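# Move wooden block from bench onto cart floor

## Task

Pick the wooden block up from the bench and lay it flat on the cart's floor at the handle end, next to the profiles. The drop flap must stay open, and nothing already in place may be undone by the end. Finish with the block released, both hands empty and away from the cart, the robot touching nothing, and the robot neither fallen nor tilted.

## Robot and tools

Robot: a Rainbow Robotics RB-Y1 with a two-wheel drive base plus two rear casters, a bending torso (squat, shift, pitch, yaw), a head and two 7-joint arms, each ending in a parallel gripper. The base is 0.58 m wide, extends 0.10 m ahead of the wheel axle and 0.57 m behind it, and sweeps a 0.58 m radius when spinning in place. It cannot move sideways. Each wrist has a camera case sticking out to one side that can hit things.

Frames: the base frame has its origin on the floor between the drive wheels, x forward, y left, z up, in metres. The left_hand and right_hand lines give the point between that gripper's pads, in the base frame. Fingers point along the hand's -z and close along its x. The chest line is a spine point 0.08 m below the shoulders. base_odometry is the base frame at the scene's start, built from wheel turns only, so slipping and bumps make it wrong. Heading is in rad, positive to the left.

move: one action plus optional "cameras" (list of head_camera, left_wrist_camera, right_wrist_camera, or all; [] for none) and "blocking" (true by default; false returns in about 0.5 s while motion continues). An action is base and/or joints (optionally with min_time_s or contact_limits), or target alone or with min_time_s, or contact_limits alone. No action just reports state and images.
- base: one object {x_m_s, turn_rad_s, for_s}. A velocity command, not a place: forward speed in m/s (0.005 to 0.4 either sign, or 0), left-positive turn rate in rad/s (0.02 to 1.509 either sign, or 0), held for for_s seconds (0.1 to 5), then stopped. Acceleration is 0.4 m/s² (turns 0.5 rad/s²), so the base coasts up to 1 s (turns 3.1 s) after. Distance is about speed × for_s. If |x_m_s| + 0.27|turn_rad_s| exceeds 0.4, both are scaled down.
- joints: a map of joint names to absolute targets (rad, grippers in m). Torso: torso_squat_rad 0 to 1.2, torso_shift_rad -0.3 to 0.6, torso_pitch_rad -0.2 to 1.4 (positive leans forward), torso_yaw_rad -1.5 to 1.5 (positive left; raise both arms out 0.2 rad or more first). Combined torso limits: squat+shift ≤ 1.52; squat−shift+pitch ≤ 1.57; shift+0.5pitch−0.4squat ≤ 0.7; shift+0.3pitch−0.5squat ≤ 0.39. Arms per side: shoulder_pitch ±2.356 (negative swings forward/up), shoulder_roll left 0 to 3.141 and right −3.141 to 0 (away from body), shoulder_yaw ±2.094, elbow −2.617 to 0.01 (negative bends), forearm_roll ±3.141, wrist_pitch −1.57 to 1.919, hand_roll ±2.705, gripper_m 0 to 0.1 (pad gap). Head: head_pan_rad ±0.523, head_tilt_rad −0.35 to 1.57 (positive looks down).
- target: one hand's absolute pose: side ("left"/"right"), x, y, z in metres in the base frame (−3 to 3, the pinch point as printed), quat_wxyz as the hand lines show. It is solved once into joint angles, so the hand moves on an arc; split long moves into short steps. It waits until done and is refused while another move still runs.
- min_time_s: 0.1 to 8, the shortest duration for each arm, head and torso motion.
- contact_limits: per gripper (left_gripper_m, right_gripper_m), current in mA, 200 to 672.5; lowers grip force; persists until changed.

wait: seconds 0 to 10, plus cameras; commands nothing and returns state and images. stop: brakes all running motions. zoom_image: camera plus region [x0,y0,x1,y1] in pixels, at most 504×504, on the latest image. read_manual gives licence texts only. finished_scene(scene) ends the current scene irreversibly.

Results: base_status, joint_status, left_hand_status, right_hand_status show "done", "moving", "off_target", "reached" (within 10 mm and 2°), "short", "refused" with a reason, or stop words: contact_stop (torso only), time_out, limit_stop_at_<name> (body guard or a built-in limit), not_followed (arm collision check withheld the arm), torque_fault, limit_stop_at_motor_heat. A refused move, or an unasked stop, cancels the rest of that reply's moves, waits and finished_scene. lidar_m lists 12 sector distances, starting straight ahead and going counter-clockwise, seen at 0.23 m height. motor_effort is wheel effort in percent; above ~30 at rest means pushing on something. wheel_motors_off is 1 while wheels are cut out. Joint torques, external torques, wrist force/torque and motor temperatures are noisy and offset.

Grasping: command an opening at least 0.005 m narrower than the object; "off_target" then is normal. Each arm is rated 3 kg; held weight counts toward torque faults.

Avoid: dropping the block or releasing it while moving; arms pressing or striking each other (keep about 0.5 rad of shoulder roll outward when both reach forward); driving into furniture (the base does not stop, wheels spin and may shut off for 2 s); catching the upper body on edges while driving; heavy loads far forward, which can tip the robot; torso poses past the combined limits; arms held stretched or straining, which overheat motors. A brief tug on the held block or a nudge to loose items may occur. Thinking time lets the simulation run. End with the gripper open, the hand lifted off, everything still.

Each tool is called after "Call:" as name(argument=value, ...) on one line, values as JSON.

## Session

Call:
move(joints={"head_tilt_rad":0.7,"head_pan_rad":0.5}, cameras=["head_camera"])

Scene clock: 1.00 s.
Joint torques (N m): left_arm=[-1.56 -0.75 0.68 -0.48 -0.13 -0.55 -0.13] | right_arm=[-3.64 -0.59 -0.78 -1.41 0.04 -0.56 0]
External joint torques (N m): left_arm=[-0.18 -0.9 0.67 0.08 -0.14 -0.13 -0.12] | right_arm=[-0.04 0.53 -0.73 0.22 -0.02 0.03 -0.02]
Motor temperatures (°C): left_arm=[30 28 31 35 34 32 37] | right_arm=[34 30 32 30 35 36 34]
Wrist force (N): left_arm=[-0.1 1.3 -7.8] | right_arm=[-2.6 0.9 -4.7]
Wrist torque (N m): left_arm=[-0.30 0.15 0.11] | right_arm=[-0.08 -0.10 -0.10]
Wrist force, peak (N): left_arm=[0.1 1.6 -7.9] | right_arm=[-2.9 0.8 -5.4]
move: done
base_odometry: x=+0.000 y=+0.000 heading=+0.000
lidar_m: 0.73 1.03 1.56 4.58 1.54 1.09 1.01 1.06 1.42 3.62 1.08 0.78
base_status: not commanded
joint_positions: torso_squat_rad=+0.350 torso_shift_rad=+0.000 torso_pitch_rad=+0.000 torso_yaw_rad=+0.000 left_shoulder_pitch_rad=+0.037 left_shoulder_roll_rad=+0.004 left_shoulder_yaw_rad=-0.043 left_elbow_rad=-0.196 left_forearm_roll_rad=-0.014 left_wrist_pitch_rad=+0.002 left_hand_roll_rad=+0.027 left_gripper_m=+0.099 right_shoulder_pitch_rad=-0.040 right_shoulder_roll_rad=-0.021 right_shoulder_yaw_rad=-0.018 right_elbow_rad=-0.235 right_forearm_roll_rad=+0.049 right_wrist_pitch_rad=-0.014 right_hand_roll_rad=+0.035 right_gripper_m=+0.099 head_pan_rad=+0.500 head_tilt_rad=+0.700
joint_status: all done
wheel_motors_off: 0
motor_effort: left_wheel=+0(1) right_wheel=+0(2)
chest: x=-0.2280 y=+0.0001 z=+1.2475 quat_wxyz=(+1.000, +0.000, +0.000, +0.000) (m; base frame)
left_hand: x=-0.1598 y=+0.2200 z=+0.5653 quat_wxyz=(+0.997, +0.000, -0.079, -0.009) (m; base frame)
right_hand: x=-0.0823 y=-0.2360 z=+0.5770 quat_wxyz=(+0.989, -0.016, -0.142, +0.041) (m; base frame)
pictures: head_camera
camera_calibration:
head_camera: T_world_to_cam=[[0.478021, -0.877785, -0.0314638, 0.143182], [-0.538599, -0.264635, -0.799925, 1.09865], [0.693835, 0.399327, -0.599275, 0.955492], [0, 0, 0, 1]] pos_world=[-0.139669, 0.0348699, 1.45594]

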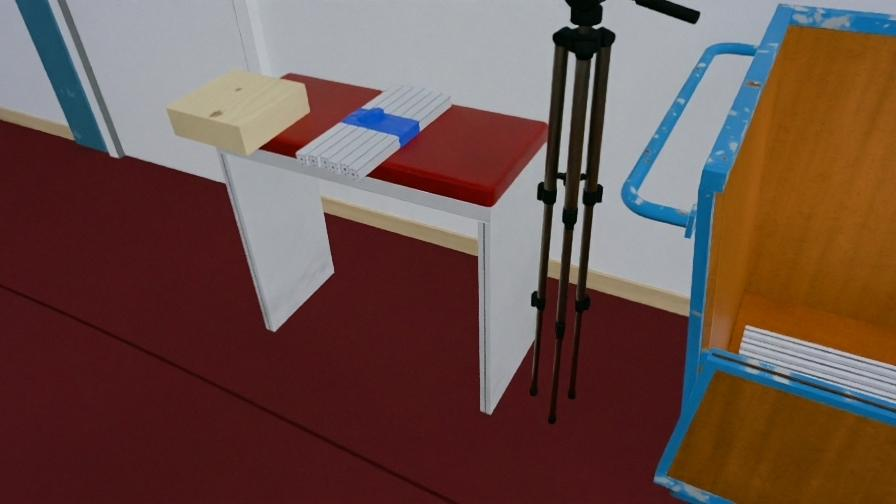

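Call:
move(base={"turn_rad_s":0.85,"for_s":1.633}, joints={"head_tilt_rad":0.1,"head_pan_rad":0,"right_shoulder_pitch_rad":0.4,"right_shoulder_roll_rad":-0.3,"right_shoulder_yaw_rad":0,"right_elbow_rad":-1.9,"right_forearm_roll_rad":0,"right_wrist_pitch_rad":0,"right_hand_roll_rad":0,"left_shoulder_roll_rad":0.3}, cameras=[])

Call:
move(base={"x_m_s":0.4,"for_s":3.133}, joints={"torso_squat_rad":0.8,"torso_shift_rad":0.2,"torso_pitch_rad":0.8}, cameras=[])

Call:
move(base={"turn_rad_s":-0.85,"for_s":1.633}, joints={"right_shoulder_pitch_rad":-0.414,"right_shoulder_roll_rad":0,"right_shoulder_yaw_rad":0.607,"right_elbow_rad":-1.86,"right_forearm_roll_rad":-1.269,"right_wrist_pitch_rad":-0.696,"right_hand_roll_rad":1.561}, min_time_s=2.5, cameras=["head_camera","right_wrist_camera"])

Scene clock: 10.57 s.
Joint torques (N m): left_arm=[-2.04 6.64 1.47 -0.55 -0.02 -0.76 -0.03] | right_arm=[-3.53 -5.49 -3.14 -10.14 -0.05 -1.78 -0.21]
External joint torques (N m): left_arm=[-0.71 -1.97 0.72 -0.17 -0.06 -0.39 -0.03] | right_arm=[0.59 -0.26 0.51 -0.48 -0.27 0.05 -0.26]
Motor temperatures (°C): left_arm=[30 28 31 35 34 32 37] | right_arm=[34 30 32 30 35 36 34]
Wrist force (N): left_arm=[0.0 -0.6 -7.4] | right_arm=[-6.7 2.8 0.9]
Wrist torque (N m): left_arm=[-0.15 0.12 0.08] | right_arm=[-0.25 -0.34 -0.12]
Wrist force, peak (N): left_arm=[0.0 -0.6 -8.4] | right_arm=[-7.3 3.2 0.9]
move: done
base_odometry: x=+0.000 y=+0.000 heading=+1.333
lidar_m: 3.01 2.06 1.19 1.06 1.05 1.21 2.11 3.14 0.87 0.73 0.74 1.05
base_status: done (sent for 1.63 of 1.63 s)
joint_positions: torso_squat_rad=+0.350 torso_shift_rad=+0.000 torso_pitch_rad=+0.000 torso_yaw_rad=+0.000 left_shoulder_pitch_rad=+0.037 left_shoulder_roll_rad=+0.300 left_shoulder_yaw_rad=-0.043 left_elbow_rad=-0.196 left_forearm_roll_rad=-0.014 left_wrist_pitch_rad=+0.002 left_hand_roll_rad=+0.027 left_gripper_m=+0.099 right_shoulder_pitch_rad=+0.400 right_shoulder_roll_rad=-0.300 right_shoulder_yaw_rad=+0.000 right_elbow_rad=-1.900 right_forearm_roll_rad=+0.000 right_wrist_pitch_rad=+0.000 right_hand_roll_rad=+0.000 right_gripper_m=+0.099 head_pan_rad=+0.000 head_tilt_rad=+0.100
joint_status: all done
wheel_motors_off: 0
motor_effort: left_wheel=+6(37) right_wheel=+21(52)
chest: x=-0.2280 y=+0.0001 z=+1.2475 quat_wxyz=(+1.000, +0.000, +0.000, +0.000) (m; base frame)
left_hand: x=-0.1615 y=+0.4417 z=+0.5980 quat_wxyz=(+0.986, +0.146, -0.075, -0.025) (m; base frame)
right_hand: x=+0.1764 y=-0.3265 z=+1.0137 quat_wxyz=(+0.722, -0.117, -0.675, +0.096) (m; base frame)
pictures: none
No camera images: "cameras" was empty.

Scene clock: 15.10 s.
Joint torques (N m): left_arm=[18.84 4.49 1.31 7.48 -0.11 0.95 0.02] | right_arm=[11.71 -3.93 -2.74 -5.26 -0.13 -1.18 -0.12]
External joint torques (N m): left_arm=[-1.09 -1.54 0.77 -0.01 -0.12 -0.19 -0.02] | right_arm=[0.69 -0.19 0.26 0.08 -0.27 0.04 -0.15]
Motor temperatures (°C): left_arm=[30 28 31 35 34 32 37] | right_arm=[34 30 32 30 35 36 34]
Wrist force (N): left_arm=[4.9 -0.1 -6.3] | right_arm=[-4.3 2.1 -3.2]
Wrist torque (N m): left_arm=[-0.16 0.45 0.06] | right_arm=[-0.15 -0.15 -0.11]
Wrist force, peak (N): left_arm=[2.8 -0.3 -8.2] | right_arm=[-7.2 2.9 1.4]
move: done
base_odometry: x=+0.294 y=+1.218 heading=+1.335
lidar_m: 2.46 2.71 1.54 1.37 1.36 1.59 2.74 1.19 0.86 1.20 0.57 1.37
base_status: done (sent for 3.13 of 3.13 s)
joint_positions: torso_squat_rad=+0.800 torso_shift_rad=+0.200 torso_pitch_rad=+0.800 torso_yaw_rad=+0.000 left_shoulder_pitch_rad=+0.037 left_shoulder_roll_rad=+0.300 left_shoulder_yaw_rad=-0.043 left_elbow_rad=-0.196 left_forearm_roll_rad=-0.014 left_wrist_pitch_rad=+0.002 left_hand_roll_rad=+0.027 left_gripper_m=+0.099 right_shoulder_pitch_rad=+0.400 right_shoulder_roll_rad=-0.300 right_shoulder_yaw_rad=+0.000 right_elbow_rad=-1.900 right_forearm_roll_rad=+0.000 right_wrist_pitch_rad=+0.000 right_hand_roll_rad=+0.000 right_gripper_m=+0.099 head_pan_rad=+0.000 head_tilt_rad=+0.100
joint_status: all done
wheel_motors_off: 0
motor_effort: left_wheel=+15(50) right_wheel=-15(53)
chest: x=+0.0909 y=+0.0001 z=+0.9740 quat_wxyz=(+0.921, +0.000, +0.389, +0.000) (m; base frame)
left_hand: x=-0.3287 y=+0.4416 z=+0.4739 quat_wxyz=(+0.938, +0.125, +0.315, -0.080) (m; base frame)
right_hand: x=+0.2048 y=-0.3266 z=+0.5211 quat_wxyz=(+0.928, -0.071, -0.340, +0.134) (m; base frame)
pictures: none
No camera images: "cameras" was empty.

Scene clock: 18.73 s.
Joint torques (N m): left_arm=[18.13 4.49 1.5 7.54 -0.12 0.97 0.01] | right_arm=[-4.59 8.44 0.92 -10.03 0.92 -0.25 -0.09]
External joint torques (N m): left_arm=[-1.81 -1.54 0.96 0.05 -0.13 -0.17 -0.03] | right_arm=[-1.17 2.43 -1.92 -0.75 -0.39 -0.24 -0.14]
Motor temperatures (°C): left_arm=[31 28 31 35 34 32 37] | right_arm=[34 30 32 30 35 36 34]
Wrist force (N): left_arm=[5.3 -0.2 -6.7] | right_arm=[-7.2 1.0 2.3]
Wrist torque (N m): left_arm=[-0.14 0.47 0.08] | right_arm=[-0.17 -0.47 -0.11]
Wrist force, peak (N): left_arm=[5.3 0.5 -6.9] | right_arm=[-7.2 6.6 8.6]
move: done
base_odometry: x=+0.294 y=+1.218 heading=+0.001
lidar_m: 0.58 1.24 1.66 4.26 2.02 1.44 1.34 1.37 1.87 1.89 0.88 0.88
base_status: done (sent for 1.63 of 1.63 s)
joint_positions: torso_squat_rad=+0.800 torso_shift_rad=+0.200 torso_pitch_rad=+0.800 torso_yaw_rad=+0.000 left_shoulder_pitch_rad=+0.037 left_shoulder_roll_rad=+0.300 left_shoulder_yaw_rad=-0.043 left_elbow_rad=-0.196 left_forearm_roll_rad=-0.014 left_wrist_pitch_rad=+0.002 left_hand_roll_rad=+0.027 left_gripper_m=+0.099 right_shoulder_pitch_rad=-0.414 right_shoulder_roll_rad=+0.000 right_shoulder_yaw_rad=+0.607 right_elbow_rad=-1.860 right_forearm_roll_rad=-1.269 right_wrist_pitch_rad=-0.696 right_hand_roll_rad=+1.561 right_gripper_m=+0.099 head_pan_rad=+0.000 head_tilt_rad=+0.100
joint_status: all done
wheel_motors_off: 0
motor_effort: left_wheel=+18(37) right_wheel=-4(39)
chest: x=+0.0909 y=+0.0001 z=+0.9740 quat_wxyz=(+0.921, +0.000, +0.389, +0.000) (m; base frame)
left_hand: x=-0.3287 y=+0.4416 z=+0.4739 quat_wxyz=(+0.938, +0.125, +0.315, -0.080) (m; base frame)
right_hand: x=+0.4798 y=-0.0201 z=+0.7376 quat_wxyz=(+0.707, +0.001, -0.707, +0.000) (m; base frame)
pictures: head_camera, right_wrist_camera
camera_calibration:
head_camera: T_world_to_cam=[[-0.00755777, -0.999502, -0.0306253, 0.0346066], [-0.746548, 0.0260156, -0.664823, 0.967811], [0.665289, 0.0178387, -0.746373, 0.598206], [0, 0, 0, 1]] pos_world=[0.324798, -0.00125994, 1.09097]
right_wrist_camera: T_world_to_cam=[[0.0271311, -0.028606, -0.999222, 0.722193], [-0.507789, 0.860624, -0.0384258, 0.316314], [0.861054, 0.508436, 0.00882387, -0.337241], [0, 0, 0, 1]] pos_world=[0.431409, -0.0801029, 0.736761]

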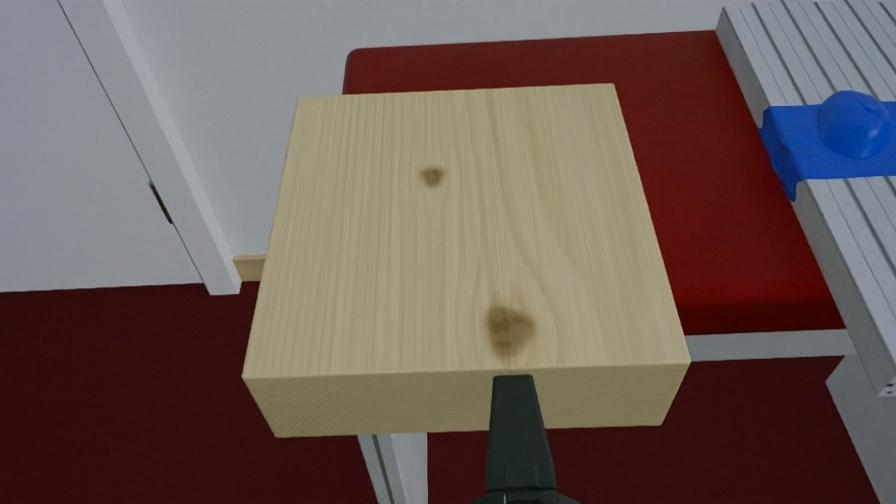

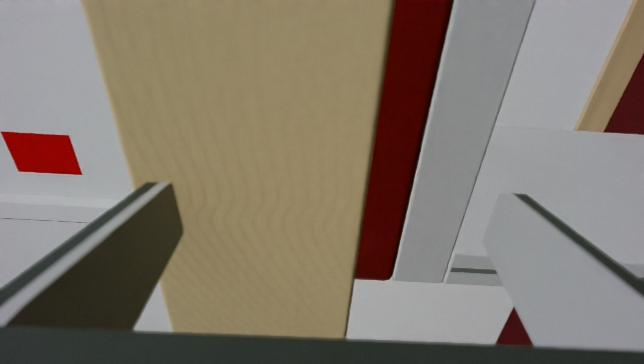

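Call:
move(target={"side":"right","x":0.455,"y":0.0,"z":0.766,"quat_wxyz":[0.707,0,-0.707,0]}, cameras=[])

Call:
move(target={"side":"right","x":0.49,"y":0.0,"z":0.766,"quat_wxyz":[0.707,0,-0.707,0]}, cameras=["right_wrist_camera"])

Scene clock: 21.67 s.
Joint torques (N m): left_arm=[18.74 4.44 1.46 7.56 -0.03 0.91 0.07] | right_arm=[-1.82 8.18 2.24 -9.76 1.24 0.21 -0.36]
External joint torques (N m): left_arm=[-1.2 -1.59 0.92 0.07 -0.04 -0.24 0.04] | right_arm=[0.79 1.4 -1.04 -0.69 -0.16 -0.03 -0.41]
Motor temperatures (°C): left_arm=[31 28 31 35 34 32 37] | right_arm=[34 30 32 30 35 36 34]
Wrist force (N): left_arm=[5.0 -0.3 -6.2] | right_arm=[-7.3 0.6 1.4]
Wrist torque (N m): left_arm=[-0.10 0.40 0.01] | right_arm=[-0.11 -0.43 -0.13]
Wrist force, peak (N): left_arm=[5.5 -0.2 -6.7] | right_arm=[-8.7 0.7 1.1]
move: done
base_odometry: x=+0.294 y=+1.218 heading=+0.001
lidar_m: 0.58 1.25 1.65 4.28 2.00 1.44 1.33 1.38 1.85 1.89 0.88 0.87
base_status: not commanded
joint_positions: torso_squat_rad=+0.800 torso_shift_rad=+0.200 torso_pitch_rad=+0.800 torso_yaw_rad=+0.000 left_shoulder_pitch_rad=+0.037 left_shoulder_roll_rad=+0.300 left_shoulder_yaw_rad=-0.043 left_elbow_rad=-0.196 left_forearm_roll_rad=-0.014 left_wrist_pitch_rad=+0.002 left_hand_roll_rad=+0.027 left_gripper_m=+0.099 right_shoulder_pitch_rad=-0.387 right_shoulder_roll_rad=+0.000 right_shoulder_yaw_rad=+0.742 right_elbow_rad=-1.942 right_forearm_roll_rad=-1.313 right_wrist_pitch_rad=-0.789 right_hand_roll_rad=+1.696 right_gripper_m=+0.099 head_pan_rad=+0.000 head_tilt_rad=+0.100
joint_status: all done
wheel_motors_off: 0
motor_effort: left_wheel=+18(19) right_wheel=-4(6)
chest: x=+0.0909 y=+0.0001 z=+0.9740 quat_wxyz=(+0.921, +0.000, +0.389, +0.000) (m; base frame)
left_hand: x=-0.3287 y=+0.4416 z=+0.4739 quat_wxyz=(+0.938, +0.125, +0.315, -0.080) (m; base frame)
right_hand: x=+0.4551 y=+0.0000 z=+0.7659 quat_wxyz=(+0.707, +0.000, -0.707, +0.000) (m; base frame)
right_hand_status: reached (checked arc, planned for 0.4 s): 0 mm and 0.1 deg off.
pictures: none
No camera images: "cameras" was empty.

Scene clock: 22.43 s.
Joint torques (N m): left_arm=[18.28 4.54 0.97 7.3 -0.13 0.93 -0.07] | right_arm=[-4.81 8.27 1.42 -9.83 1.34 0.41 0.13]
External joint torques (N m): left_arm=[-1.66 -1.48 0.42 -0.19 -0.14 -0.21 -0.11] | right_arm=[-0.14 1.47 -1.2 -0.51 -0.03 0.06 0.08]
Motor temperatures (°C): left_arm=[31 28 31 35 34 32 37] | right_arm=[34 30 32 30 35 36 34]
Wrist force (N): left_arm=[4.5 -0.1 -5.7] | right_arm=[-7.7 0.9 1.4]
Wrist torque (N m): left_arm=[-0.20 0.37 0.02] | right_arm=[-0.17 -0.47 -0.08]
Wrist force, peak (N): left_arm=[5.2 -0.6 -6.5] | right_arm=[-8.2 0.6 1.5]
move: done
base_odometry: x=+0.294 y=+1.218 heading=+0.001
lidar_m: 0.59 1.23 1.66 4.25 2.00 1.43 1.33 1.37 1.85 1.88 0.88 0.88
base_status: not commanded
joint_positions: torso_squat_rad=+0.800 torso_shift_rad=+0.200 torso_pitch_rad=+0.800 torso_yaw_rad=+0.000 left_shoulder_pitch_rad=+0.037 left_shoulder_roll_rad=+0.300 left_shoulder_yaw_rad=-0.043 left_elbow_rad=-0.196 left_forearm_roll_rad=-0.014 left_wrist_pitch_rad=+0.002 left_hand_roll_rad=+0.027 left_gripper_m=+0.099 right_shoulder_pitch_rad=-0.508 right_shoulder_roll_rad=+0.000 right_shoulder_yaw_rad=+0.672 right_elbow_rad=-1.897 right_forearm_roll_rad=-1.433 right_wrist_pitch_rad=-0.780 right_hand_roll_rad=+1.754 right_gripper_m=+0.099 head_pan_rad=+0.000 head_tilt_rad=+0.100
joint_status: all done
wheel_motors_off: 0
motor_effort: left_wheel=+18(19) right_wheel=-4(7)
chest: x=+0.0909 y=+0.0001 z=+0.9740 quat_wxyz=(+0.921, +0.000, +0.389, +0.000) (m; base frame)
left_hand: x=-0.3288 y=+0.4416 z=+0.4739 quat_wxyz=(+0.938, +0.125, +0.315, -0.080) (m; base frame)
right_hand: x=+0.4899 y=+0.0000 z=+0.7661 quat_wxyz=(+0.707, +0.000, -0.707, +0.000) (m; base frame)
right_hand_status: reached (checked arc, planned for 0.4 s): 0 mm and 0.0 deg off.
pictures: right_wrist_camera
camera_calibration:
right_wrist_camera: T_world_to_cam=[[0.0264493, -0.0289468, -0.999231, 0.751289], [-0.506863, 0.861173, -0.0383639, 0.304799], [0.861621, 0.507488, 0.0081054, -0.356066], [0, 0, 0, 1]] pos_world=[0.441414, -0.0600377, 0.765291]

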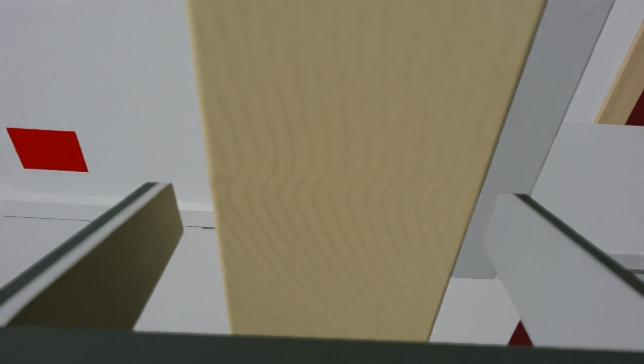

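Call:
move(target={"side":"right","x":0.537,"y":0.0,"z":0.764,"quat_wxyz":[0.707,0,-0.707,0]}, cameras=[])

Call:
move(joints={"right_gripper_m":0.06}, cameras=[])

Call:
move(target={"side":"right","x":0.53,"y":0.0,"z":0.84,"quat_wxyz":[0.707,0,-0.707,0]}, min_time_s=1.5, cameras=["head_camera"])

Scene clock: 24.90 s.
Joint torques (N m): left_arm=[18.21 4.46 1.42 7.53 -0.08 0.99 -0.04] | right_arm=[-7.62 7.79 1.05 -10.03 1.46 0.28 0.16]
External joint torques (N m): left_arm=[-1.72 -1.57 0.87 0.03 -0.09 -0.15 -0.07] | right_arm=[-0.2 1.3 -0.8 -0.45 0.13 -0.13 0.11]
Motor temperatures (°C): left_arm=[31 28 31 35 34 32 37] | right_arm=[34 30 32 30 35 36 34]
Wrist force (N): left_arm=[4.6 -0.1 -6.5] | right_arm=[-7.2 0.8 1.1]
Wrist torque (N m): left_arm=[-0.15 0.39 0.00] | right_arm=[-0.17 -0.41 -0.07]
Wrist force, peak (N): left_arm=[4.9 0.6 -6.9] | right_arm=[-8.3 0.4 1.4]
move: done
base_odometry: x=+0.294 y=+1.218 heading=+0.001
lidar_m: 0.58 1.25 1.66 4.24 2.01 1.45 1.34 1.38 1.85 1.87 0.87 0.90
base_status: not commanded
joint_positions: torso_squat_rad=+0.800 torso_shift_rad=+0.200 torso_pitch_rad=+0.800 torso_yaw_rad=+0.000 left_shoulder_pitch_rad=+0.037 left_shoulder_roll_rad=+0.300 left_shoulder_yaw_rad=-0.043 left_elbow_rad=-0.196 left_forearm_roll_rad=-0.014 left_wrist_pitch_rad=+0.002 left_hand_roll_rad=+0.027 left_gripper_m=+0.099 right_shoulder_pitch_rad=-0.664 right_shoulder_roll_rad=+0.000 right_shoulder_yaw_rad=+0.573 right_elbow_rad=-1.803 right_forearm_roll_rad=-1.552 right_wrist_pitch_rad=-0.758 right_hand_roll_rad=+1.788 right_gripper_m=+0.099 head_pan_rad=+0.000 head_tilt_rad=+0.100
joint_status: all done
wheel_motors_off: 0
motor_effort: left_wheel=+17(19) right_wheel=-5(7)
chest: x=+0.0909 y=+0.0001 z=+0.9740 quat_wxyz=(+0.921, +0.000, +0.389, +0.000) (m; base frame)
left_hand: x=-0.3288 y=+0.4416 z=+0.4739 quat_wxyz=(+0.938, +0.125, +0.315, -0.080) (m; base frame)
right_hand: x=+0.5366 y=-0.0003 z=+0.7642 quat_wxyz=(+0.707, +0.000, -0.707, +0.000) (m; base frame)
right_hand_status: reached (checked arc, planned for 0.5 s): 1 mm and 0.0 deg off.
pictures: none
No camera images: "cameras" was empty.

Scene clock: 25.83 s.
Joint torques (N m): left_arm=[18.23 4.5 1.32 7.23 -0.06 0.97 0] | right_arm=[-7.29 7.87 0.91 -9.16 0.85 0.17 0.09]
External joint torques (N m): left_arm=[-1.71 -1.52 0.78 -0.26 -0.06 -0.18 -0.03] | right_arm=[0.13 1.39 -0.94 0.41 -0.48 -0.25 0.04]
Motor temperatures (°C): left_arm=[31 28 31 36 34 32 37] | right_arm=[34 30 32 30 35 36 34]
Wrist force (N): left_arm=[4.7 0.0 -6.4] | right_arm=[-4.0 1.2 0.6]
Wrist torque (N m): left_arm=[-0.16 0.41 0.03] | right_arm=[-0.13 -0.79 -0.28]
Wrist force, peak (N): left_arm=[5.0 -0.7 -6.9] | right_arm=[-7.6 1.2 1.6]
move: off_target
base_odometry: x=+0.294 y=+1.218 heading=+0.001
lidar_m: 0.58 1.25 1.65 4.25 2.03 1.45 1.34 1.39 1.86 1.88 0.88 0.89
base_status: not commanded
joint_positions: torso_squat_rad=+0.800 torso_shift_rad=+0.200 torso_pitch_rad=+0.800 torso_yaw_rad=+0.000 left_shoulder_pitch_rad=+0.037 left_shoulder_roll_rad=+0.300 left_shoulder_yaw_rad=-0.043 left_elbow_rad=-0.196 left_forearm_roll_rad=-0.014 left_wrist_pitch_rad=+0.002 left_hand_roll_rad=+0.027 left_gripper_m=+0.099 right_shoulder_pitch_rad=-0.664 right_shoulder_roll_rad=+0.000 right_shoulder_yaw_rad=+0.573 right_elbow_rad=-1.803 right_forearm_roll_rad=-1.552 right_wrist_pitch_rad=-0.758 right_hand_roll_rad=+1.788 right_gripper_m=+0.076 head_pan_rad=+0.000 head_tilt_rad=+0.100
joint_status: right_gripper_m off_target (ended at +0.076, target +0.060)
wheel_motors_off: 0
motor_effort: left_wheel=+18(19) right_wheel=-6(7)
chest: x=+0.0909 y=+0.0001 z=+0.9740 quat_wxyz=(+0.921, +0.000, +0.389, +0.000) (m; base frame)
left_hand: x=-0.3288 y=+0.4416 z=+0.4739 quat_wxyz=(+0.938, +0.125, +0.315, -0.080) (m; base frame)
right_hand: x=+0.5367 y=-0.0003 z=+0.7644 quat_wxyz=(+0.707, +0.000, -0.707, +0.000) (m; base frame)
pictures: none
No camera images: "cameras" was empty.

Scene clock: 27.67 s.
Joint torques (N m): left_arm=[18.53 4.65 1.35 7.54 -0.07 0.93 0.02] | right_arm=[-19.82 8.69 3.55 -21.13 5.34 4.8 -0.05]
External joint torques (N m): left_arm=[-1.42 -1.37 0.81 0.04 -0.08 -0.21 -0.01] | right_arm=[-12.22 2.04 1.89 -11.95 4.14 3.73 -0.1]
Motor temperatures (°C): left_arm=[31 28 31 36 34 32 37] | right_arm=[34 30 32 31 35 36 34]
Wrist force (N): left_arm=[4.4 -0.2 -6.5] | right_arm=[-28.4 1.7 0.9]
Wrist torque (N m): left_arm=[-0.19 0.36 0.07] | right_arm=[-0.05 1.55 0.14]
Wrist force, peak (N): left_arm=[4.5 0.2 -7.2] | right_arm=[-30.4 1.8 1.0]
move: done
base_odometry: x=+0.294 y=+1.218 heading=+0.001
lidar_m: 0.58 1.23 1.65 4.25 2.00 1.44 1.33 1.37 1.85 1.88 0.87 0.89
base_status: not commanded
joint_positions: torso_squat_rad=+0.800 torso_shift_rad=+0.200 torso_pitch_rad=+0.801 torso_yaw_rad=+0.000 left_shoulder_pitch_rad=+0.037 left_shoulder_roll_rad=+0.300 left_shoulder_yaw_rad=-0.043 left_elbow_rad=-0.196 left_forearm_roll_rad=-0.014 left_wrist_pitch_rad=+0.002 left_hand_roll_rad=+0.027 left_gripper_m=+0.099 right_shoulder_pitch_rad=-0.703 right_shoulder_roll_rad=+0.000 right_shoulder_yaw_rad=+0.639 right_elbow_rad=-2.056 right_forearm_roll_rad=-1.809 right_wrist_pitch_rad=-0.874 right_hand_roll_rad=+2.170 right_gripper_m=+0.074 head_pan_rad=+0.000 head_tilt_rad=+0.100
joint_status: all done
wheel_motors_off: 0
motor_effort: left_wheel=+17(18) right_wheel=-6(6)
chest: x=+0.0912 y=+0.0001 z=+0.9739 quat_wxyz=(+0.921, +0.000, +0.390, +0.000) (m; base frame)
left_hand: x=-0.3288 y=+0.4416 z=+0.4741 quat_wxyz=(+0.937, +0.125, +0.315, -0.080) (m; base frame)
right_hand: x=+0.5300 y=-0.0003 z=+0.8366 quat_wxyz=(+0.709, -0.001, -0.705, +0.001) (m; base frame)
right_hand_status: reached (checked arc, planned for 1.5 s): 3 mm and 0.4 deg off.
pictures: head_camera
camera_calibration:
head_camera: T_world_to_cam=[[-0.00757428, -0.999503, -0.0306128, 0.0345968], [-0.747079, 0.0260054, -0.664226, 0.967392], [0.664692, 0.0178392, -0.746905, 0.598434], [0, 0, 0, 1]] pos_world=[0.325206, -0.00125332, 1.0906]

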